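# Flip the serving platter face down onto the drying mat

## Task

Turn the serving platter, which starts face up, upside down and leave it resting face down on the drying mat, with no contact against any fixed part of the rig (rails, edges, posts, braces, brackets, arm bases or mounts). From the moment the platter begins tipping, the attempt fails if it is moved quickly, or if it rotates or drops quickly after passing the point of standing on its rim.

## Robot and tools

Robot: two arms, left_arm and right_arm, mounted on opposite sides of a table. left_arm's base is on the +y side; arm names do not match image left and right. Each has a parallel gripper whose fingers extend along its local +x axis and close along its local y axis. The reported end_effector_position is the point between the fingers, roughly 3 to 4 cm short of the tips; only the final 1.5 cm of each inner finger face is flat.

Frame: one scene frame for everything. Origin at the table centre, +z up, tabletop at z = +0.020 m. Positions in metres, orientation as a quaternion written w first (qw, qx, qy, qz), velocities in m/s and rad/s. Printed poses may be off by a few centimetres, worse at long reach.

The row: every command that moves an arm uses rows of 16 plain numbers covering both arms, even if only one moves: left_arm x, y, z, qw, qx, qy, qz, opening, then right_arm x, y, z, qw, qx, qy, qz, opening. x, y, z and the quaternion are an absolute target pose for that gripper in the scene frame, not an offset. Opening runs from -1 to 1: +1 is fully open (0.080 m), empty fingers close at about -0.78, and anything lower adds nothing. Closing fully takes at least about 0.6 s. To hold an arm still, repeat its last reported pose and desired opening exactly; to keep orientation fixed, resend the same quaternion rather than the drifted reported one.

execute_actions: argument actions (a list holding at most one item) and optional cameras (names, ["all"], or []). Empty list [] just reports state with pictures. {"rows": [...], "steps": n} plays up to 15 rows, one per control step of 1/30 s (n at most 15, default 15, minimum useful 10); the last row repeats if rows run out. A target more than 0.6 m from the arm's last reported position along any gripper axis is refused and nothing is sent. {"steps": n} alone waits up to 300 steps counted from the previous result, including your reply time. The result is sampled 10 steps before the action finishes; those steps still run afterwards.

move: target is one 16-number row or a list of up to 15 rows (absolute poses, no 0.6 m limit). speed: m/s per arm path, 0.002 to 0.5, default 0.25 (rotation capped at twice that in rad/s); one value or one per target. blend: corner rounding radius in metres for lists, default 0. blocking=false returns after about 0.5 s while motion continues. Paths are straight, finish together, last at least 0.5 s and are cut at 10 s. They ignore obstacles and the other arm. Openings in the first row are sent at once; later rows' openings are applied only after the arms stop at that row. Avoid routing a gripper close to its own arm's base; go around it. The result adds a move: line, e.g. done, off_target, moving, held, blocked or fault, plus limits (paced = pose clipped, held = steps withheld). An arm not named is done (within 8 mm and 2 degrees). blocked means the gripper stopped far from its goal, usually against something, and both arms then hold still.



Control behaviour: each step the commanded pose is clipped to within 70 mm and 16 degrees of the measured pose, then joints are driven by damped inverse kinematics, favouring position. Friction and gravity can leave the gripper low, short or tilted; tiny moves may not happen or may go sideways. Check pose after each move and correct tilt. "Hand target" shows what the controller is currently steering toward.

Reading results: grip_measured uses the opening scale; the last Joint positions value is the opening in metres. Readings carry up to about 1 mm bias, and under a hard squeeze read up to about 3 mm (0.067) narrower than the part. To grip, command roughly 0.08 below the reading at first contact for full force. grip_effort_n is motor effort in newtons (negative closing), not pad force, saturating near 83 N. Joint velocities saying within noise means the arm is still. External joint torques estimate outside load (a push toward larger joint angles reads lower). Joint limits (rad): waist -3.054 to 3.054, shoulder 0.000 to 3.142, elbow 0.000 to 2.356, wrist pitch -1.571 to 1.571, wrist yaw -1.571 to 1.571, wrist roll -3.142 to 3.142.

Things to avoid: contact torque reaching a joint's load limit (waist 17.2, shoulder 21.3, elbow 21.3, wrist pitch 5.61, wrist yaw 5.59, wrist roll 5.24 N m; a held weight counts) freezes that arm for 10 s. Holding loads, stretching out or pushing at unreachable poses heats motors; MOTOR HOT appears at 50 °C and at 95 °C an OVER-TEMPERATURE FAULT stops the arm, possibly going limp. Arms or grippers colliding hard can fail the attempt; the clearance check does not protect gripper against gripper. Do not drop or release moving objects, slam, or push hard; nothing may end up off the table. Faster moves hit harder, and targets set deep past a contact press harder. Loose objects may occasionally get nudged by outside pushes. Once the platter tilts, keep every motion slow and let it settle gently face down on the mat, clear of fixed rig parts.

Each tool is called as a command line: name --argument value for each argument, lists and objects as JSON in quotes; but a table of rows of numbers goes row by row, as --pt "numbers of a row", without its own name.

## Session

execute_actions --actions '[]' --cameras '["all"]'

Scene clock: 0.00 s of 3974.00 s.
left_arm: end_effector_position=(-0.2348, +0.1986, +0.3795) grip_measured=+1.000 grip_effort_n=n/a end_effector_quat_wxyz=(+0.487, +0.119, -0.281, -0.818) | right_arm: end_effector_position=(-0.2734, -0.2619, +0.3193) grip_measured=+1.000 grip_effort_n=n/a end_effector_quat_wxyz=(+0.429, -0.471, +0.136, +0.759)
Joint positions: left_arm=[-0.867 0.997 0.748 0.333 -0.325 0.643 0.08] | right_arm=[1.048 1.439 1.609 -1.274 0.375 0.265 0.08]
Joint velocities: within noise
Joint torques (N m): no reading
External joint torques (N m): no reading
Motor temperatures (°C): left_arm=[30 33 24 25 26 32] | right_arm=[29 26 25 29 31 28]
Heat: left arm: hottest shoulder 33 °C (+0.0 °C/min); right arm: hottest wrist yaw 31 °C (+0.0 °C/min).
Hand target: left_arm -0.2348, +0.1987, +0.3794; -0.487, -0.119, +0.281, +0.818 | right_arm -0.2734, -0.2619, +0.3188; +0.429, -0.471, +0.136, +0.758

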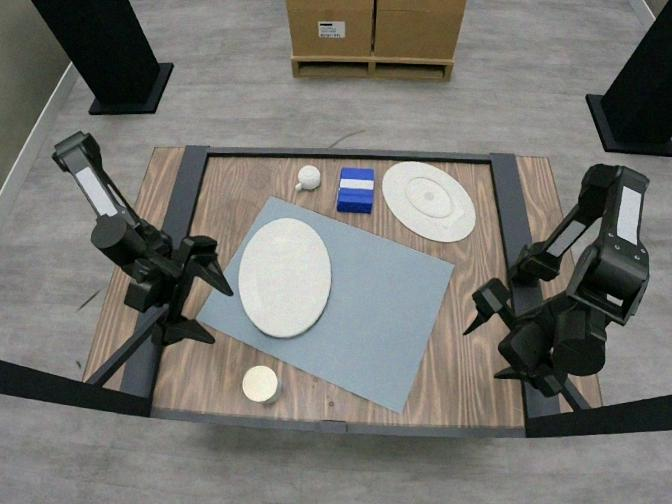

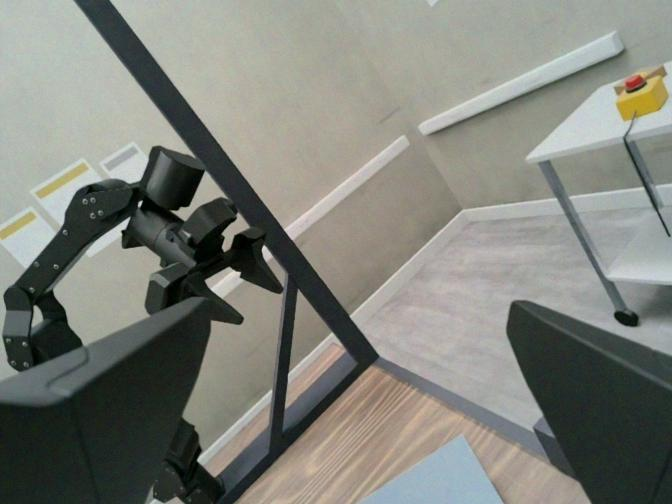

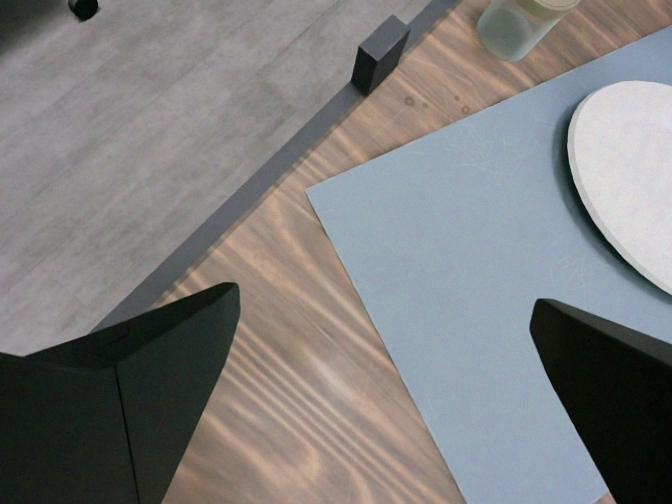

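zoom_image --camera "cam_high" --region '[190, 150, 490, 375]'

zoom_image --camera "cam_right_wrist" --region '[472, 0, 672, 320]'

Scaled by 1.680 from the camera's 672x504 image, which has a finer 960x720 frame.

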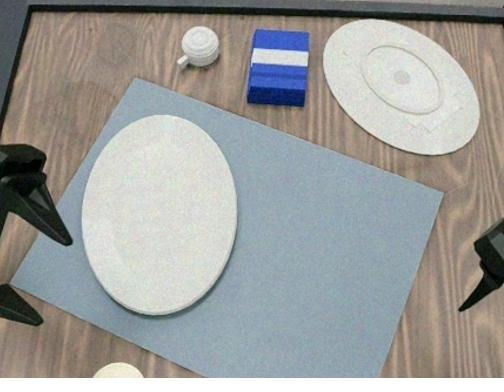

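Scaled by 1.575 from the camera's 672x504 image, which has a finer 960x720 frame.

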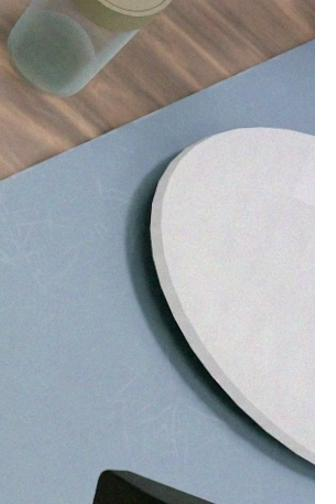

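move --target '[-0.2348,0.1986,0.3795,0.487,0.119,-0.281,-0.818,1,0.0,-0.1,0.3,0.612,-0.354,0.354,0.612,1]'

Scene clock: 5.93 s of 3974.00 s.
left_arm: end_effector_position=(-0.2348, +0.1986, +0.3795) grip_measured=+1.000 grip_effort_n=-0.2 end_effector_quat_wxyz=(+0.487, +0.119, -0.281, -0.818) | right_arm: end_effector_position=(+0.0003, -0.1024, +0.2996) grip_measured=+1.000 grip_effort_n=-2.1 end_effector_quat_wxyz=(+0.614, -0.354, +0.354, +0.610)
Joint positions: left_arm=[-0.867 0.997 0.748 0.333 -0.325 0.643 0.08] | right_arm=[-0.116 1.543 1.634 -1.142 -0.045 -0.084 0.08]
Joint velocities: within noise
Joint torques (N m): left_arm=[-0.06 -2.88 8.37 1.68 -0.01 -0.03] | right_arm=[-0.22 -6.37 6.6 0.75 -0.16 -0.12]
External joint torques (N m): left_arm=[-0.05 0.07 1.24 0.01 -0.03 0] | right_arm=[-0.22 -0.3 0.31 -0.4 -0.12 -0.12]
Motor temperatures (°C): left_arm=[30 33 26 27 26 32] | right_arm=[29 26 26 29 31 28]
Heat: left arm: hottest shoulder 33 °C (+0.0 °C/min); right arm: hottest wrist yaw 31 °C (+0.0 °C/min).
Hand target: left_arm -0.2348, +0.1986, +0.3796; -0.487, -0.119, +0.281, +0.818 | right_arm +0.0000, -0.1001, +0.3000; +0.612, -0.354, +0.354, +0.612
Off the commanded pose: left_arm 0.000 m, 0 deg | right_arm 0.002 m, 0 deg.
Kept back: nothing.
move: done

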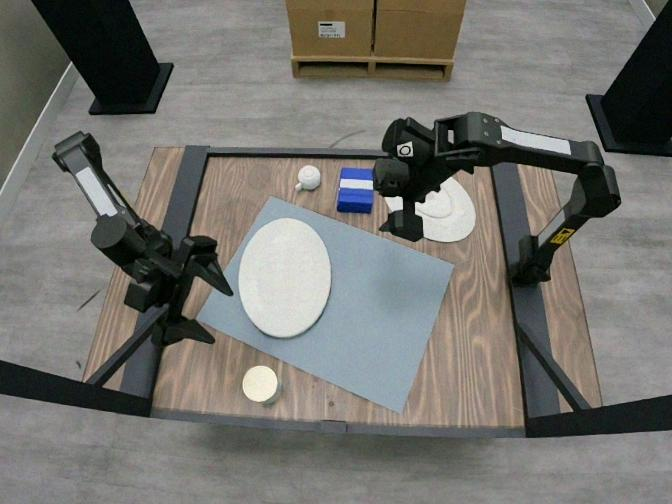

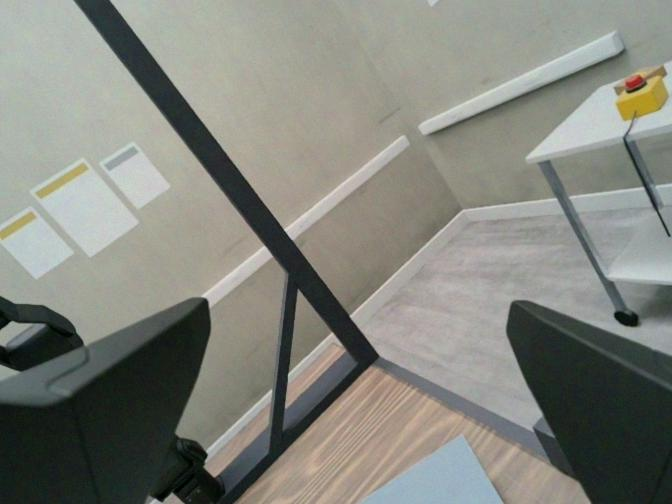

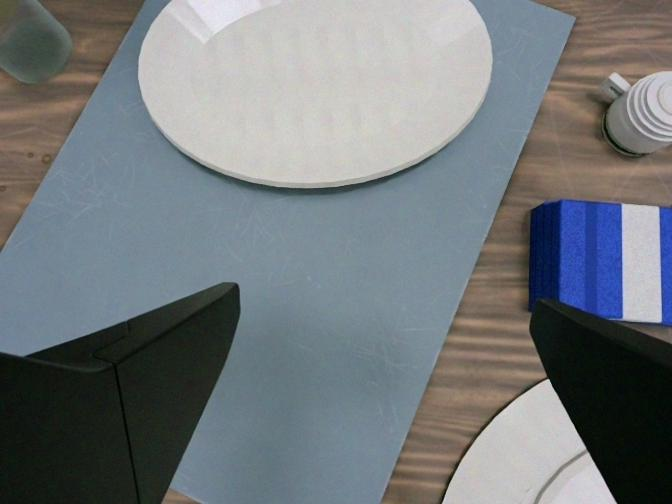

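move --target '[-0.2348,0.1986,0.3795,0.487,0.119,-0.281,-0.818,1,-0.01,-0.05,0.13,0.627,0.3265,0.627,0.3265,1]'

zoom_image --camera "cam_high" --region '[190, 150, 490, 375]'

Scene clock: 10.93 s of 3974.00 s.
left_arm: end_effector_position=(-0.2348, +0.1986, +0.3795) grip_measured=+1.000 grip_effort_n=-0.2 end_effector_quat_wxyz=(+0.487, +0.119, -0.281, -0.818) | right_arm: end_effector_position=(-0.0093, -0.0471, +0.1385) grip_measured=+1.000 grip_effort_n=-2.6 end_effector_quat_wxyz=(+0.624, +0.331, +0.624, +0.334)
Joint positions: left_arm=[-0.867 0.997 0.748 0.333 -0.325 0.643 0.08] | right_arm=[-0.085 1.6 0.741 0.267 -0.06 1.528 0.08]
Joint velocities: within noise
Joint torques (N m): left_arm=[-0.08 -2.85 8.37 1.68 -0.01 -0.03] | right_arm=[0.2 -6.31 3.67 1.56 0.18 0.12]
External joint torques (N m): left_arm=[-0.06 0.02 1.24 0.02 -0.03 0] | right_arm=[0.22 0.08 -2.51 -0.06 0.17 0.16]
Motor temperatures (°C): left_arm=[30 33 27 28 26 32] | right_arm=[29 27 27 30 31 28]
Heat: left arm: hottest shoulder 33 °C (+0.0 °C/min); right arm: hottest wrist yaw 31 °C (+0.0 °C/min).
Hand target: left_arm -0.2348, +0.1986, +0.3796; -0.487, -0.119, +0.281, +0.818 | right_arm -0.0100, -0.0500, +0.1302; +0.627, +0.327, +0.627, +0.327
Off the commanded pose: left_arm 0.000 m, 0 deg | right_arm 0.009 m, 1 deg.
Kept back: nothing.
move: off_target (right_arm)

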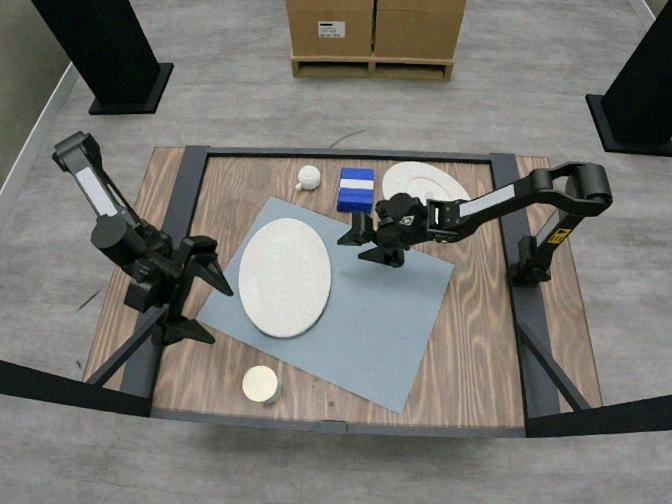

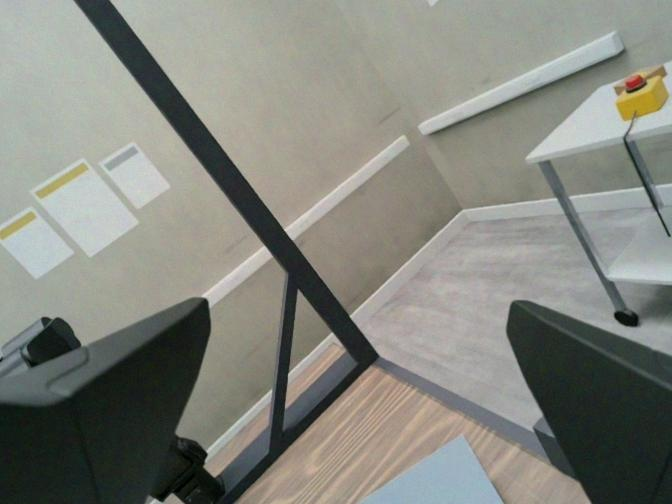

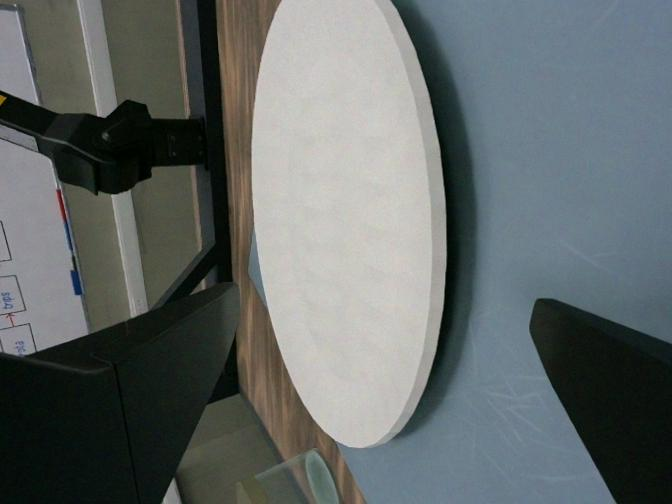

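Scaled by 1.680 from the camera's 672x504 image, which has a finer 960x720 frame.

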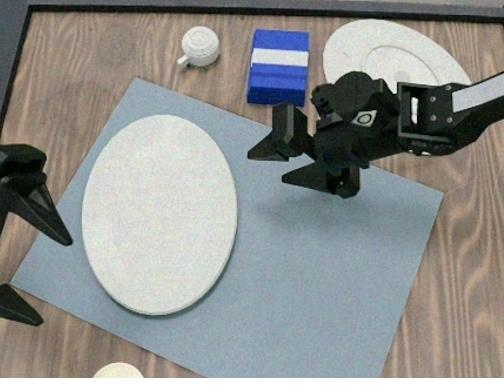

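move --target '[-0.2348,0.1986,0.3795,0.487,0.119,-0.281,-0.818,1,-0.03,-0.04,0.075,0.5964,0.38,0.5964,0.38,0.2]'

zoom_image --camera "cam_high" --region '[260, 200, 410, 312]'

Scene clock: 13.63 s of 3974.00 s.
left_arm: end_effector_position=(-0.2348, +0.1986, +0.3795) grip_measured=+1.000 grip_effort_n=-0.2 end_effector_quat_wxyz=(+0.487, +0.119, -0.281, -0.818) | right_arm: end_effector_position=(-0.0285, -0.0349, +0.0952) grip_measured=+0.204 grip_effort_n=-18.8 end_effector_quat_wxyz=(+0.587, +0.394, +0.586, +0.396)
Joint positions: left_arm=[-0.867 0.997 0.748 0.333 -0.325 0.643 0.08] | right_arm=[-0.018 1.866 0.582 0.9 -0.002 1.567 0.044]
Joint velocities: within noise
Joint torques (N m): left_arm=[-0.07 -2.87 8.37 1.68 -0.01 -0.03] | right_arm=[0.22 -3.56 2.52 1.21 0.17 0.12]
External joint torques (N m): left_arm=[-0.08 0.08 1.18 0 -0.03 0] | right_arm=[0.19 3.21 -1.99 -0.47 0.15 0.17]
Motor temperatures (°C): left_arm=[30 33 28 29 26 32] | right_arm=[29 28 27 30 31 28]
Heat: left arm: hottest shoulder 33 °C (+0.0 °C/min); right arm: hottest wrist yaw 31 °C (+0.0 °C/min).
Hand target: left_arm -0.2348, +0.1986, +0.3796; -0.487, -0.119, +0.281, +0.818 | right_arm -0.0299, -0.0408, +0.0756; +0.597, +0.380, +0.596, +0.380
Off the commanded pose: left_arm 0.000 m, 0 deg | right_arm 0.021 m, 3 deg.
Kept back: nothing.
move: off_target (right_arm)

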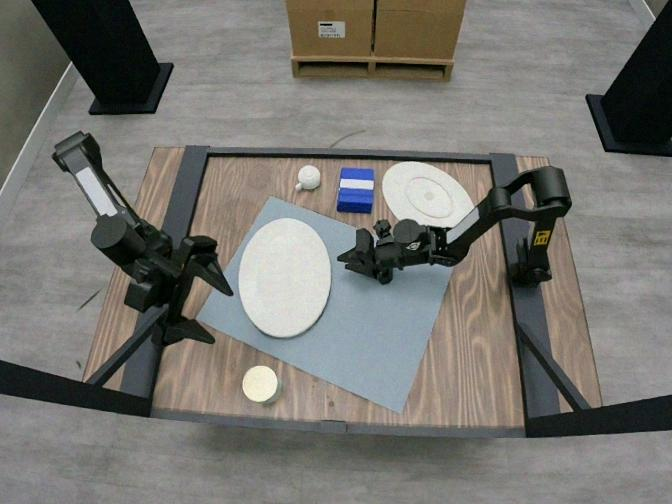

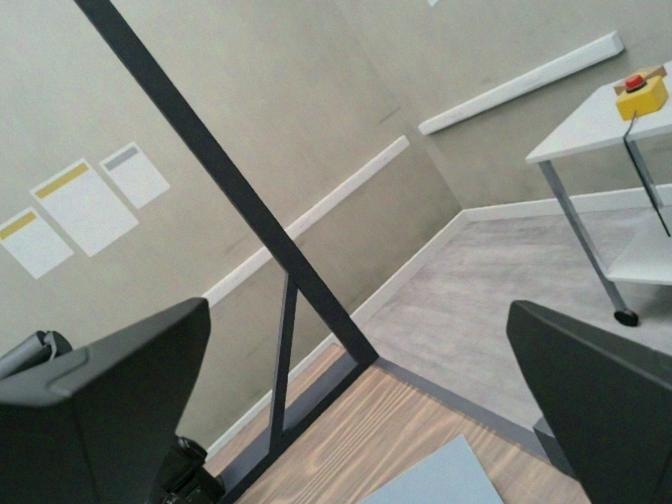

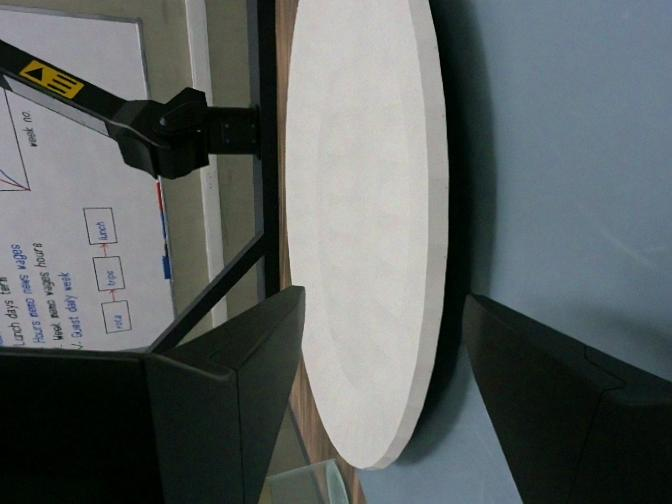

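Scaled by 3.360 from the camera's 672x504 image, which has a finer 960x720 frame.

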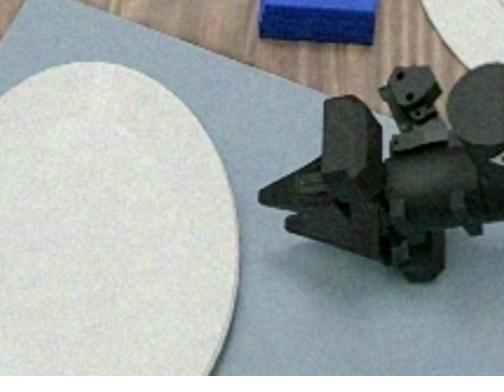

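move --target '[-0.2348,0.1986,0.3795,0.487,0.119,-0.281,-0.818,1,-0.03,-0.045,0.052,0.5964,0.38,0.5964,0.38,0.2]' --speed 0.1

zoom_image --camera "cam_high" --region '[260, 200, 410, 312]'

Scene clock: 16.27 s of 3974.00 s.
left_arm: end_effector_position=(-0.2348, +0.1986, +0.3795) grip_measured=+1.000 grip_effort_n=-0.2 end_effector_quat_wxyz=(+0.487, +0.119, -0.281, -0.818) | right_arm: end_effector_position=(-0.0285, -0.0399, +0.0967) grip_measured=+0.204 grip_effort_n=-18.8 end_effector_quat_wxyz=(+0.574, +0.413, +0.573, +0.414) end_effector_velocity=(+0.004, +0.025, +0.224) end_effector_angular_velocity=(+0.554, -0.015, -0.021)
Joint positions: left_arm=[-0.867 0.997 0.748 0.333 -0.325 0.643 0.08] | right_arm=[-0.018 1.895 0.534 1.038 -0.002 1.568 0.044]
Joint velocities: left_arm=[within noise] | right_arm=[-0.002 -0.564 -0.002 -0.007 0.022 -0.007 0]
Joint torques (N m): left_arm=[-0.03 -2.88 8.36 1.67 0 -0.03] | right_arm=[0.03 -0.76 3.11 0.85 0.13 0.03]
External joint torques (N m): left_arm=[-0.06 -0.02 1.27 0.02 -0.02 0] | right_arm=[0.1 10.4 -3.2 -2.04 0.14 0.15]
Motor temperatures (°C): left_arm=[30 33 29 29 26 32] | right_arm=[29 27 27 30 31 28]
Heat: left arm: hottest shoulder 33 °C (+0.0 °C/min); right arm: hottest wrist yaw 31 °C (+0.0 °C/min).
Hand target: left_arm -0.2348, +0.1986, +0.3795; -0.487, -0.119, +0.281, +0.818 | right_arm -0.0285, -0.0403, +0.0931; +0.576, +0.410, +0.575, +0.411
Off the commanded pose: left_arm 0.000 m, 0 deg | right_arm 0.045 m, 7 deg.
blocked (right_arm)
Kept back: nothing.
move: off_target (right_arm)

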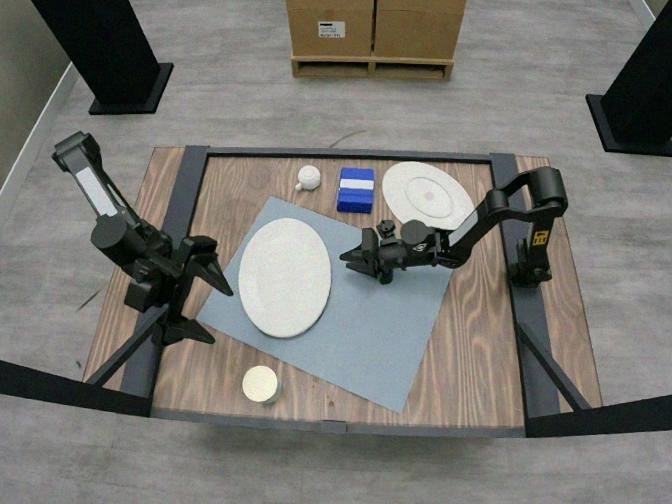

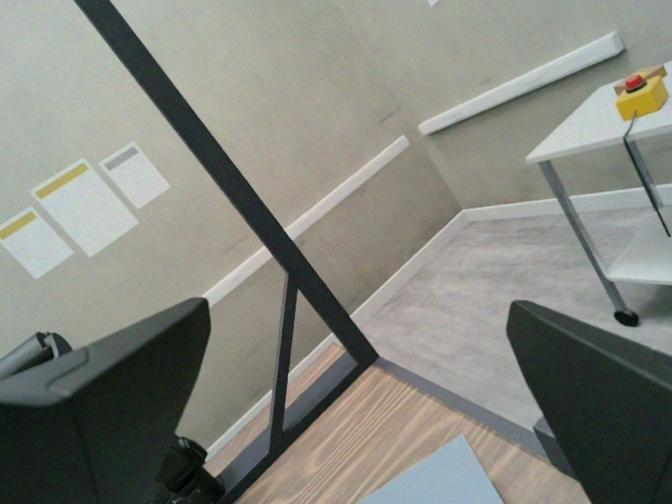

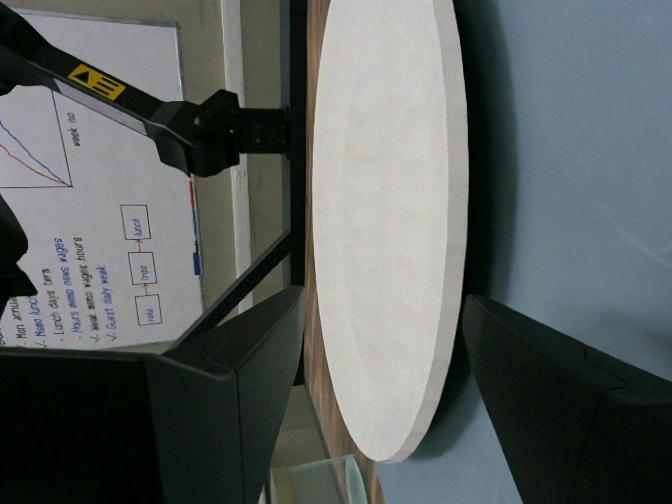

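Scaled by 3.360 from the camera's 672x504 image, which has a finer 960x720 frame.

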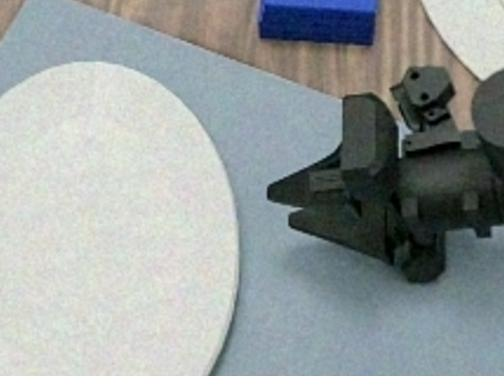

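move --pt "-0.2348 0.1986 0.3795 0.487 0.119 -0.281 -0.818 1 -0.03 -0.05 0.13 0.646 0.2876 0.646 0.2876 0.2" --pt "-0.2348 0.1986 0.3795 0.487 0.119 -0.281 -0.818 1 -0.03 -0.03 0.085 0.646 0.2876 0.646 0.2876 0.2" --speed 0.12

zoom_image --camera "cam_high" --region '[260, 200, 410, 312]'

Scene clock: 20.93 s of 3974.00 s.
left_arm: end_effector_position=(-0.2348, +0.1986, +0.3795) grip_measured=+1.000 grip_effort_n=-0.2 end_effector_quat_wxyz=(+0.487, +0.119, -0.281, -0.818) | right_arm: end_effector_position=(-0.0291, -0.0332, +0.0855) grip_measured=+0.204 grip_effort_n=-18.8 end_effector_quat_wxyz=(+0.646, +0.286, +0.647, +0.287)
Joint positions: left_arm=[-0.867 0.997 0.748 0.333 -0.325 0.643 0.08] | right_arm=[-0.016 1.792 0.821 0.235 -0.002 1.569 0.044]
Joint velocities: within noise
Joint torques (N m): left_arm=[-0.06 -2.88 8.37 1.68 -0.01 -0.03] | right_arm=[-0.02 -7.43 5.74 1.38 0.17 0.12]
External joint torques (N m): left_arm=[-0.09 0.11 1.16 -0.01 -0.02 0] | right_arm=[0.01 -0.09 0.09 -0.11 0.13 0.16]
Motor temperatures (°C): left_arm=[30 33 30 30 26 32] | right_arm=[29 28 27 31 31 28]
Heat: left arm: hottest shoulder 33 °C (+0.0 °C/min); right arm: hottest wrist pitch 31 °C (+5.7 °C/min).
Hand target: left_arm -0.2348, +0.1986, +0.3796; -0.487, -0.119, +0.281, +0.818 | right_arm -0.0300, -0.0301, +0.0849; +0.646, +0.288, +0.646, +0.287
Off the commanded pose: left_arm 0.000 m, 0 deg | right_arm 0.003 m, 0 deg.
Kept back: nothing.
move: done

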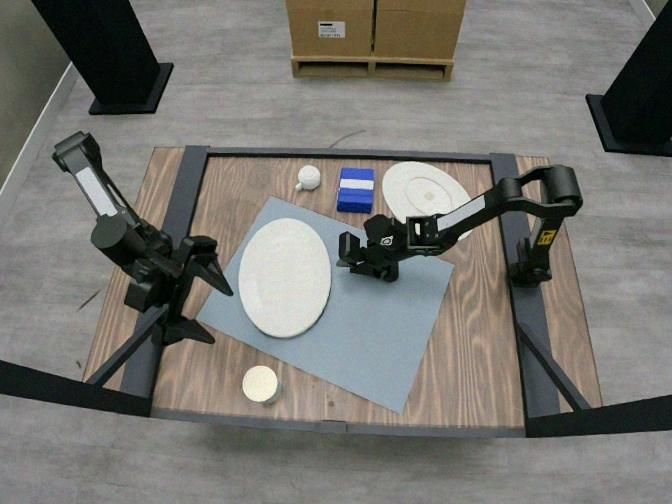

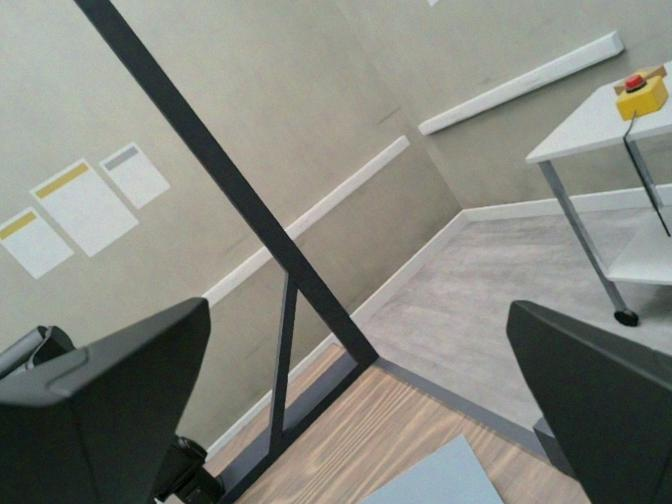

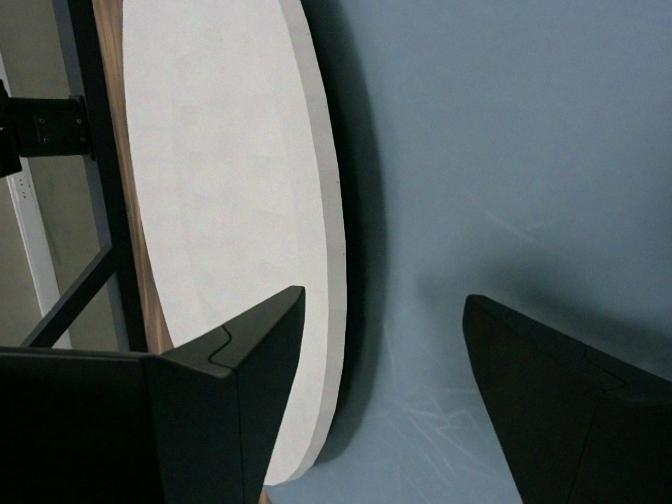

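Scaled by 3.360 from the camera's 672x504 image, which has a finer 960x720 frame.

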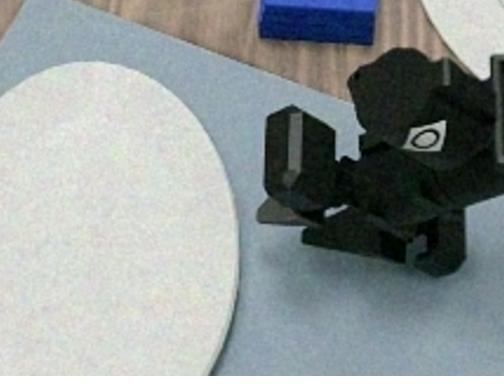

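move --target '[-0.2348,0.1986,0.3795,0.487,0.119,-0.281,-0.818,1,-0.028,-0.03,0.068,0.646,0.2876,0.646,0.2876,0.2]' --speed 0.08

zoom_image --camera "cam_high" --region '[260, 200, 410, 312]'

Scene clock: 22.17 s of 3974.00 s.
left_arm: end_effector_position=(-0.2348, +0.1986, +0.3795) grip_measured=+1.000 grip_effort_n=-0.2 end_effector_quat_wxyz=(+0.487, +0.119, -0.281, -0.818) | right_arm: end_effector_position=(-0.0291, -0.0260, +0.0767) grip_measured=+0.204 grip_effort_n=-18.8 end_effector_quat_wxyz=(+0.643, +0.294, +0.643, +0.295)
Joint positions: left_arm=[-0.867 0.997 0.748 0.333 -0.325 0.643 0.08] | right_arm=[-0.016 1.841 0.82 0.309 -0.002 1.569 0.044]
Joint velocities: within noise
Joint torques (N m): left_arm=[-0.08 -2.88 8.37 1.68 -0.01 -0.03] | right_arm=[-0.22 -7.73 3.39 1.43 0.03 -0.07]
External joint torques (N m): left_arm=[-0.07 0.13 1.13 -0.02 -0.03 0] | right_arm=[-0.14 -0.22 -2.02 -0.05 -0.01 -0.04]
Motor temperatures (°C): left_arm=[30 33 30 30 26 32] | right_arm=[29 28 27 31 31 28]
Heat: left arm: hottest shoulder 33 °C (+0.0 °C/min); right arm: hottest wrist pitch 31 °C (+5.4 °C/min).
Hand target: left_arm -0.2348, +0.1986, +0.3796; -0.487, -0.119, +0.281, +0.818 | right_arm -0.0280, -0.0301, +0.0681; +0.646, +0.288, +0.646, +0.287
Off the commanded pose: left_arm 0.000 m, 0 deg | right_arm 0.010 m, 1 deg.
Kept back: nothing.
move: off_target (right_arm)

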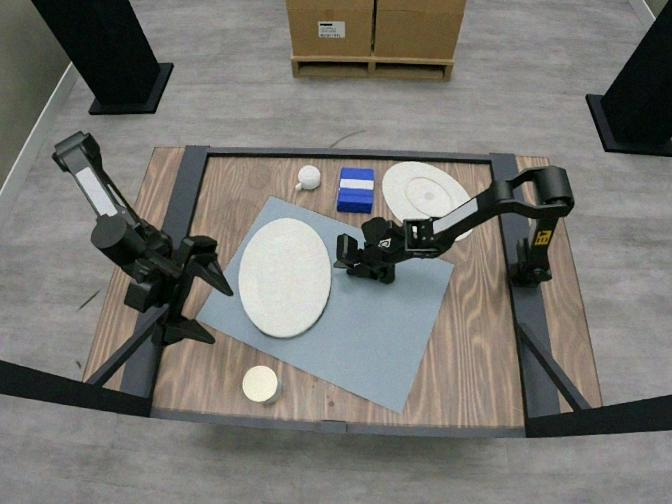

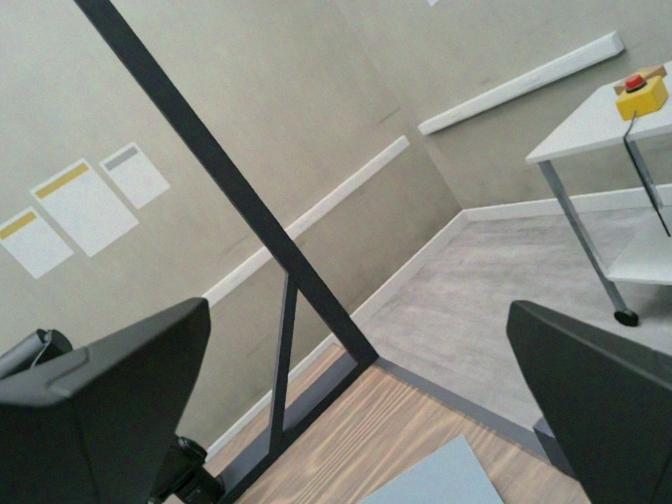

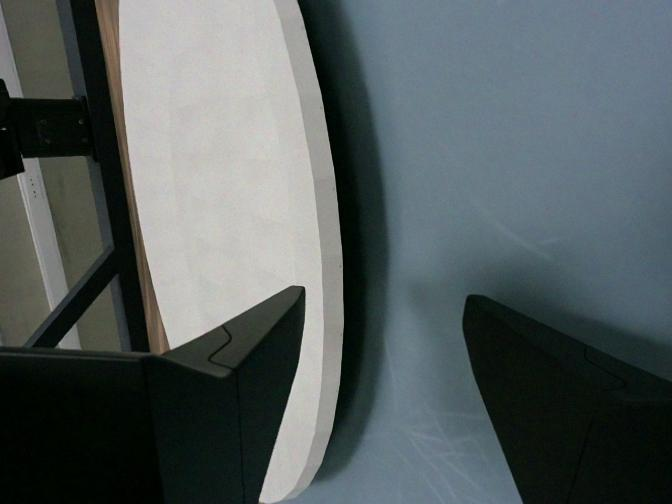

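Scaled by 3.360 from the camera's 672x504 image, which has a finer 960x720 frame.

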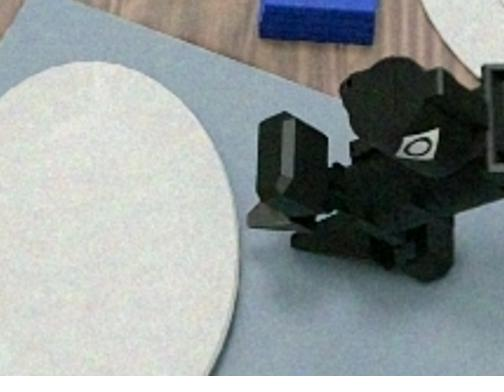

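zoom_image --camera "cam_right_wrist" --region '[220, 150, 560, 405]'

zoom_image --camera "cam_high" --region '[310, 220, 410, 295]'

Scaled by 1.482 from the camera's 672x504 image, which has a finer 960x720 frame.

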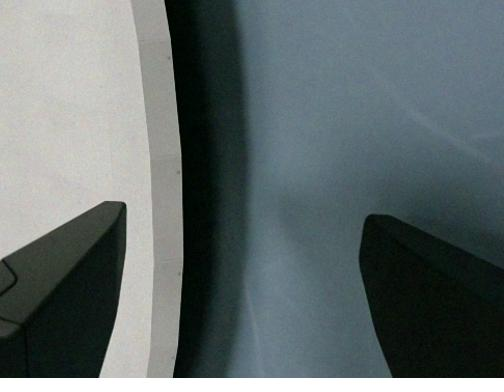

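Scaled by 5.040 from the camera's 672x504 image, which has a finer 960x720 frame.

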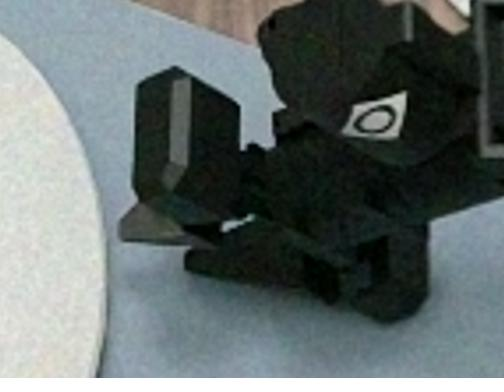

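move --target '[-0.2348,0.1986,0.3795,0.487,0.119,-0.281,-0.818,1,-0.026,-0.015,0.060,0.65,0.278,0.65,0.278,0.2]' --speed 0.08

zoom_image --camera "cam_high" --region '[310, 220, 410, 295]'

Scene clock: 23.73 s of 3974.00 s.
left_arm: end_effector_position=(-0.2348, +0.1986, +0.3795) grip_measured=+1.000 grip_effort_n=-0.2 end_effector_quat_wxyz=(+0.487, +0.119, -0.281, -0.818) | right_arm: end_effector_position=(-0.0277, -0.0155, +0.0688) grip_measured=+0.203 grip_effort_n=-17.4 end_effector_quat_wxyz=(+0.647, +0.285, +0.648, +0.285)
Joint positions: left_arm=[-0.867 0.997 0.748 0.333 -0.325 0.643 0.08] | right_arm=[-0.02 1.895 0.88 0.274 -0.004 1.569 0.044]
Joint velocities: within noise
Joint torques (N m): left_arm=[-0.07 -2.87 8.36 1.68 -0.01 -0.03] | right_arm=[-0.5 -6.5 5.36 1.05 -0.1 -0.18]
External joint torques (N m): left_arm=[-0.05 -0.04 1.3 0.04 -0.03 0] | right_arm=[-0.5 1.41 -0.05 -0.41 -0.14 -0.15]
Motor temperatures (°C): left_arm=[30 33 30 30 26 32] | right_arm=[29 29 27 31 31 28]
Heat: left arm: hottest shoulder 33 °C (+0.0 °C/min); right arm: hottest wrist pitch 31 °C (+5.1 °C/min).
Hand target: left_arm -0.2348, +0.1986, +0.3796; -0.487, -0.119, +0.281, +0.818 | right_arm -0.0260, -0.0152, +0.0602; +0.650, +0.278, +0.650, +0.278
Off the commanded pose: left_arm 0.000 m, 0 deg | right_arm 0.009 m, 1 deg.
Kept back: nothing.
move: off_target (right_arm)

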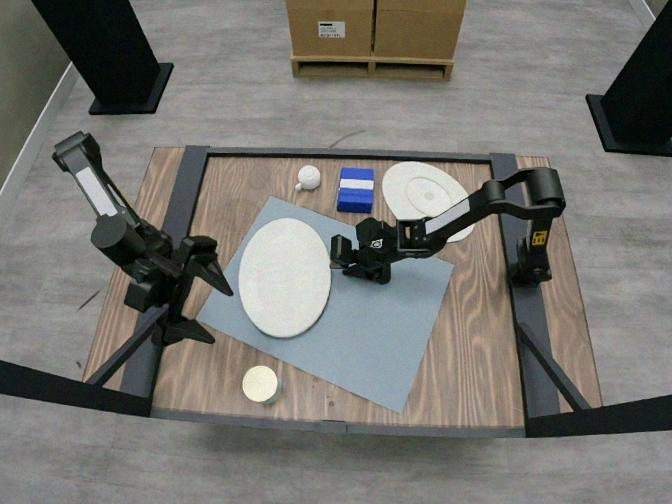

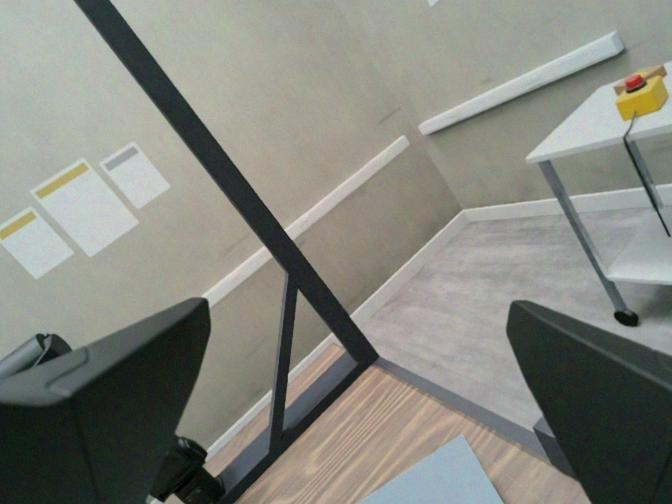

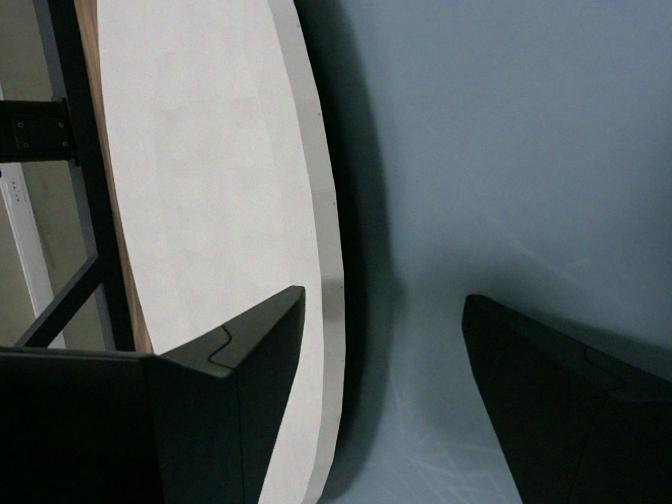

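Scaled by 5.040 from the camera's 672x504 image, which has a finer 960x720 frame.

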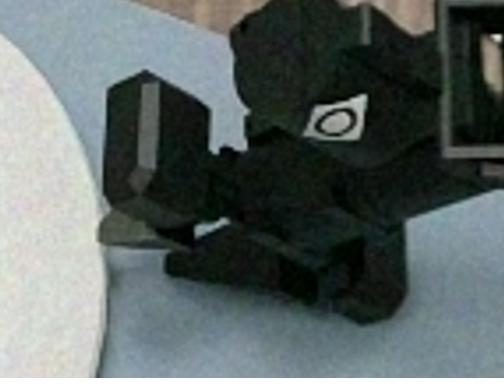

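move --target '[-0.2348,0.1986,0.3795,0.487,0.119,-0.281,-0.818,1,-0.026,0.012,0.057,0.65,0.278,0.65,0.278,0.2]' --speed 0.08

zoom_image --camera "cam_high" --region '[310, 220, 410, 295]'

zoom_image --camera "cam_right_wrist" --region '[220, 150, 560, 405]'

Scene clock: 26.73 s of 3974.00 s.
left_arm: end_effector_position=(-0.2348, +0.1986, +0.3795) grip_measured=+1.000 grip_effort_n=-0.2 end_effector_quat_wxyz=(+0.487, +0.119, -0.281, -0.818) | right_arm: end_effector_position=(-0.0274, +0.0131, +0.0699) grip_measured=+0.203 grip_effort_n=-16.5 end_effector_quat_wxyz=(+0.646, +0.287, +0.646, +0.287)
Joint positions: left_arm=[-0.867 0.997 0.748 0.333 -0.325 0.643 0.08] | right_arm=[-0.02 1.978 1.004 0.239 -0.004 1.568 0.044]
Joint velocities: within noise
Joint torques (N m): left_arm=[-0.07 -2.86 8.36 1.68 -0.01 -0.03] | right_arm=[-0.24 -6.94 4.96 1.13 -0.01 -0.15]
External joint torques (N m): left_arm=[-0.07 0.06 1.21 0.01 -0.02 0] | right_arm=[-0.22 1.77 -0.65 -0.34 -0.05 -0.11]
Motor temperatures (°C): left_arm=[30 33 31 30 26 32] | right_arm=[29 29 28 31 31 28]
Heat: left arm: hottest shoulder 33 °C (+0.0 °C/min); right arm: hottest wrist pitch 31 °C (+4.5 °C/min).
Hand target: left_arm -0.2348, +0.1986, +0.3796; -0.487, -0.119, +0.281, +0.818 | right_arm -0.0261, +0.0116, +0.0573; +0.650, +0.278, +0.650, +0.278
Off the commanded pose: left_arm 0.000 m, 0 deg | right_arm 0.013 m, 2 deg.
Kept back: nothing.
move: off_target (right_arm)

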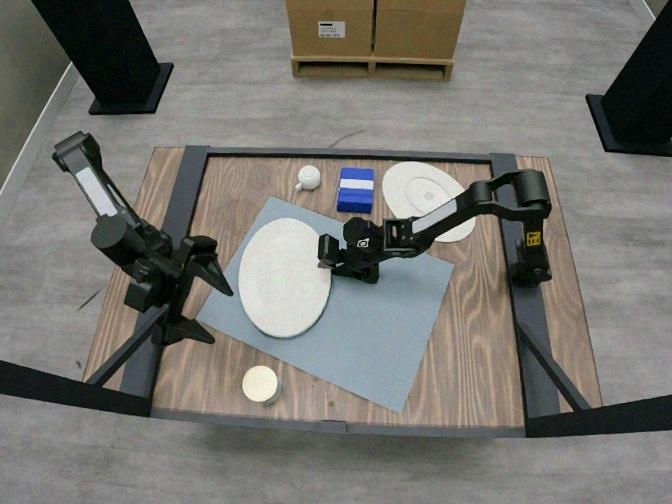

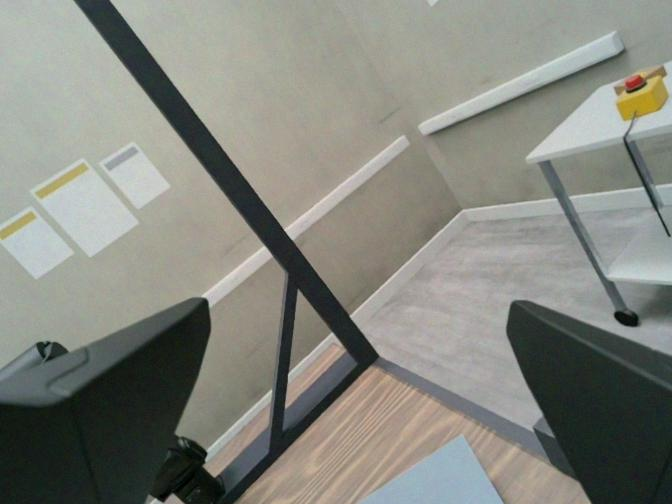

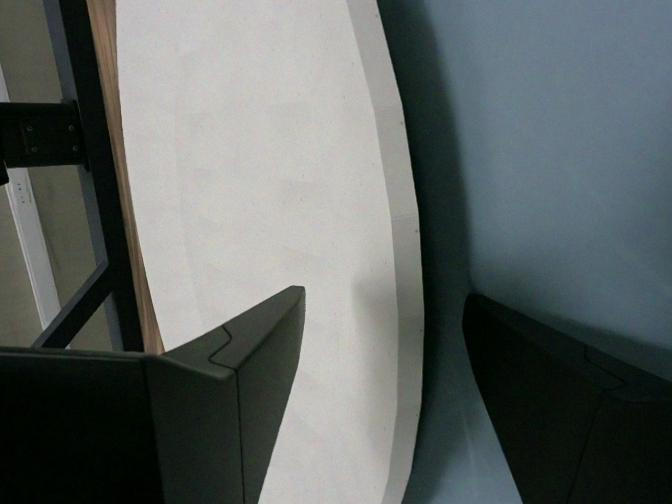

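Scaled by 5.040 from the camera's 672x504 image, which has a finer 960x720 frame.

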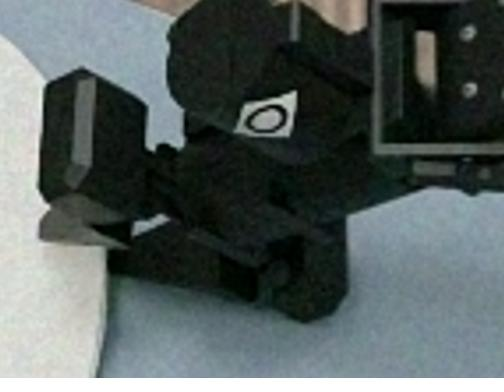

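Scaled by 1.482 from the camera's 672x504 image, which has a finer 960x720 frame.

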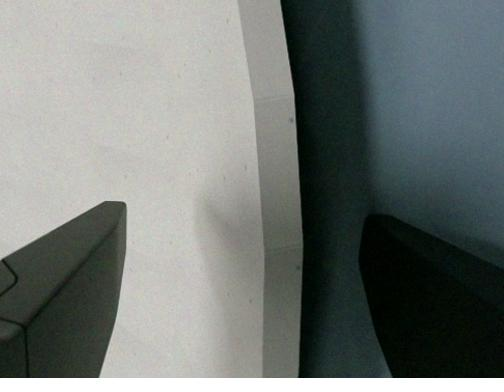

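move --target '[-0.2348,0.1986,0.3795,0.487,0.119,-0.281,-0.818,1,-0.026,0.025,0.055,0.65,0.278,0.65,0.278,0.2]' --speed 0.06

zoom_image --camera "cam_right_wrist" --region '[220, 150, 560, 405]'

Scene clock: 28.10 s of 3974.00 s.
left_arm: end_effector_position=(-0.2348, +0.1986, +0.3795) grip_measured=+1.000 grip_effort_n=-0.2 end_effector_quat_wxyz=(+0.487, +0.119, -0.281, -0.818) | right_arm: end_effector_position=(-0.0274, +0.0237, +0.0693) grip_measured=+0.203 grip_effort_n=-17.0 end_effector_quat_wxyz=(+0.647, +0.286, +0.647, +0.286)
Joint positions: left_arm=[-0.867 0.997 0.748 0.333 -0.325 0.643 0.08] | right_arm=[-0.02 2.011 1.056 0.217 -0.004 1.568 0.044]
Joint velocities: within noise
Joint torques (N m): left_arm=[-0.07 -2.89 8.36 1.68 -0.01 -0.03] | right_arm=[-0.28 -6.18 5.57 1.53 -0.02 -0.12]
External joint torques (N m): left_arm=[-0.08 0.12 1.13 -0.03 -0.02 0] | right_arm=[-0.28 2.59 -0.08 0.11 -0.05 -0.08]
Motor temperatures (°C): left_arm=[30 33 31 30 26 32] | right_arm=[29 29 28 31 31 28]
Heat: left arm: hottest shoulder 33 °C (+0.0 °C/min); right arm: hottest wrist pitch 31 °C (+4.3 °C/min).
Hand target: left_arm -0.2348, +0.1986, +0.3796; -0.487, -0.119, +0.281, +0.818 | right_arm -0.0261, +0.0243, +0.0552; +0.650, +0.278, +0.650, +0.278
Off the commanded pose: left_arm 0.000 m, 0 deg | right_arm 0.014 m, 1 deg.
Kept back: nothing.
move: off_target (right_arm)

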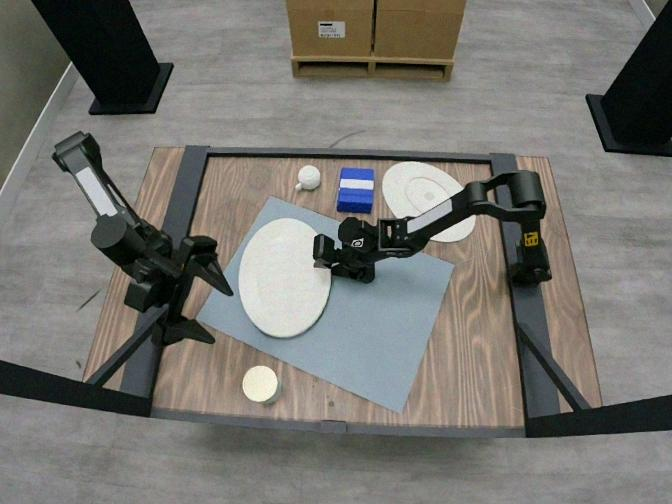

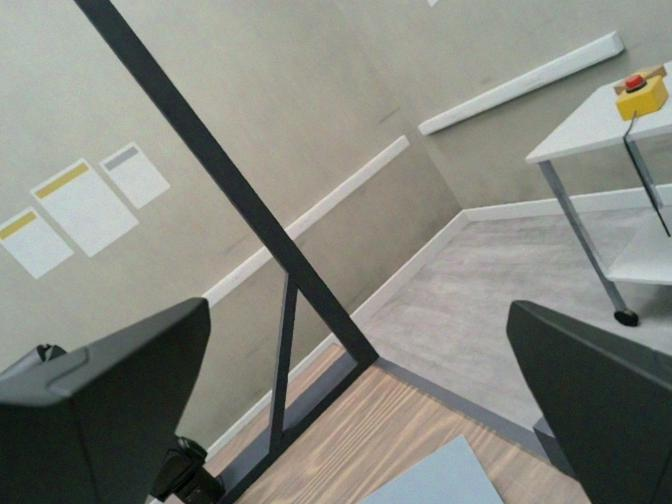

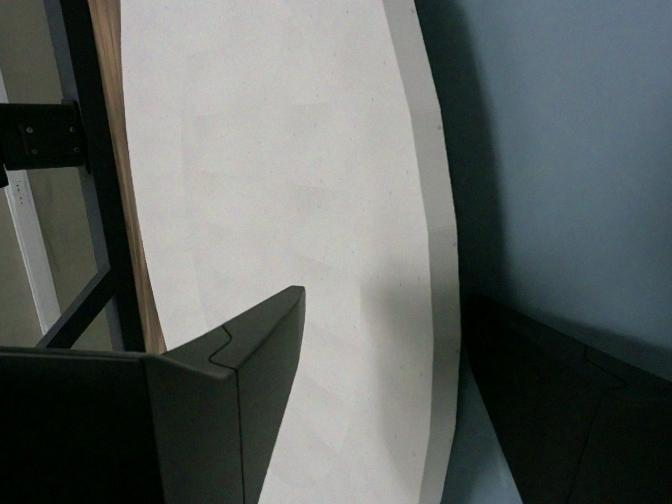

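Scaled by 1.482 from the camera's 672x504 image, which has a finer 960x720 frame.

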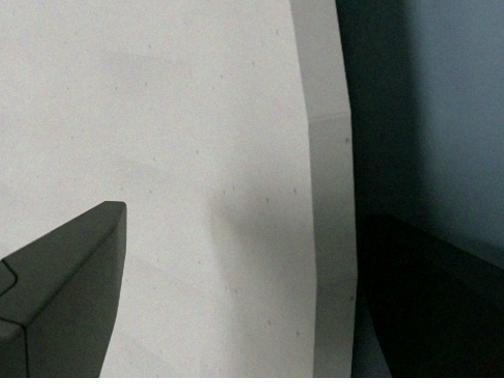

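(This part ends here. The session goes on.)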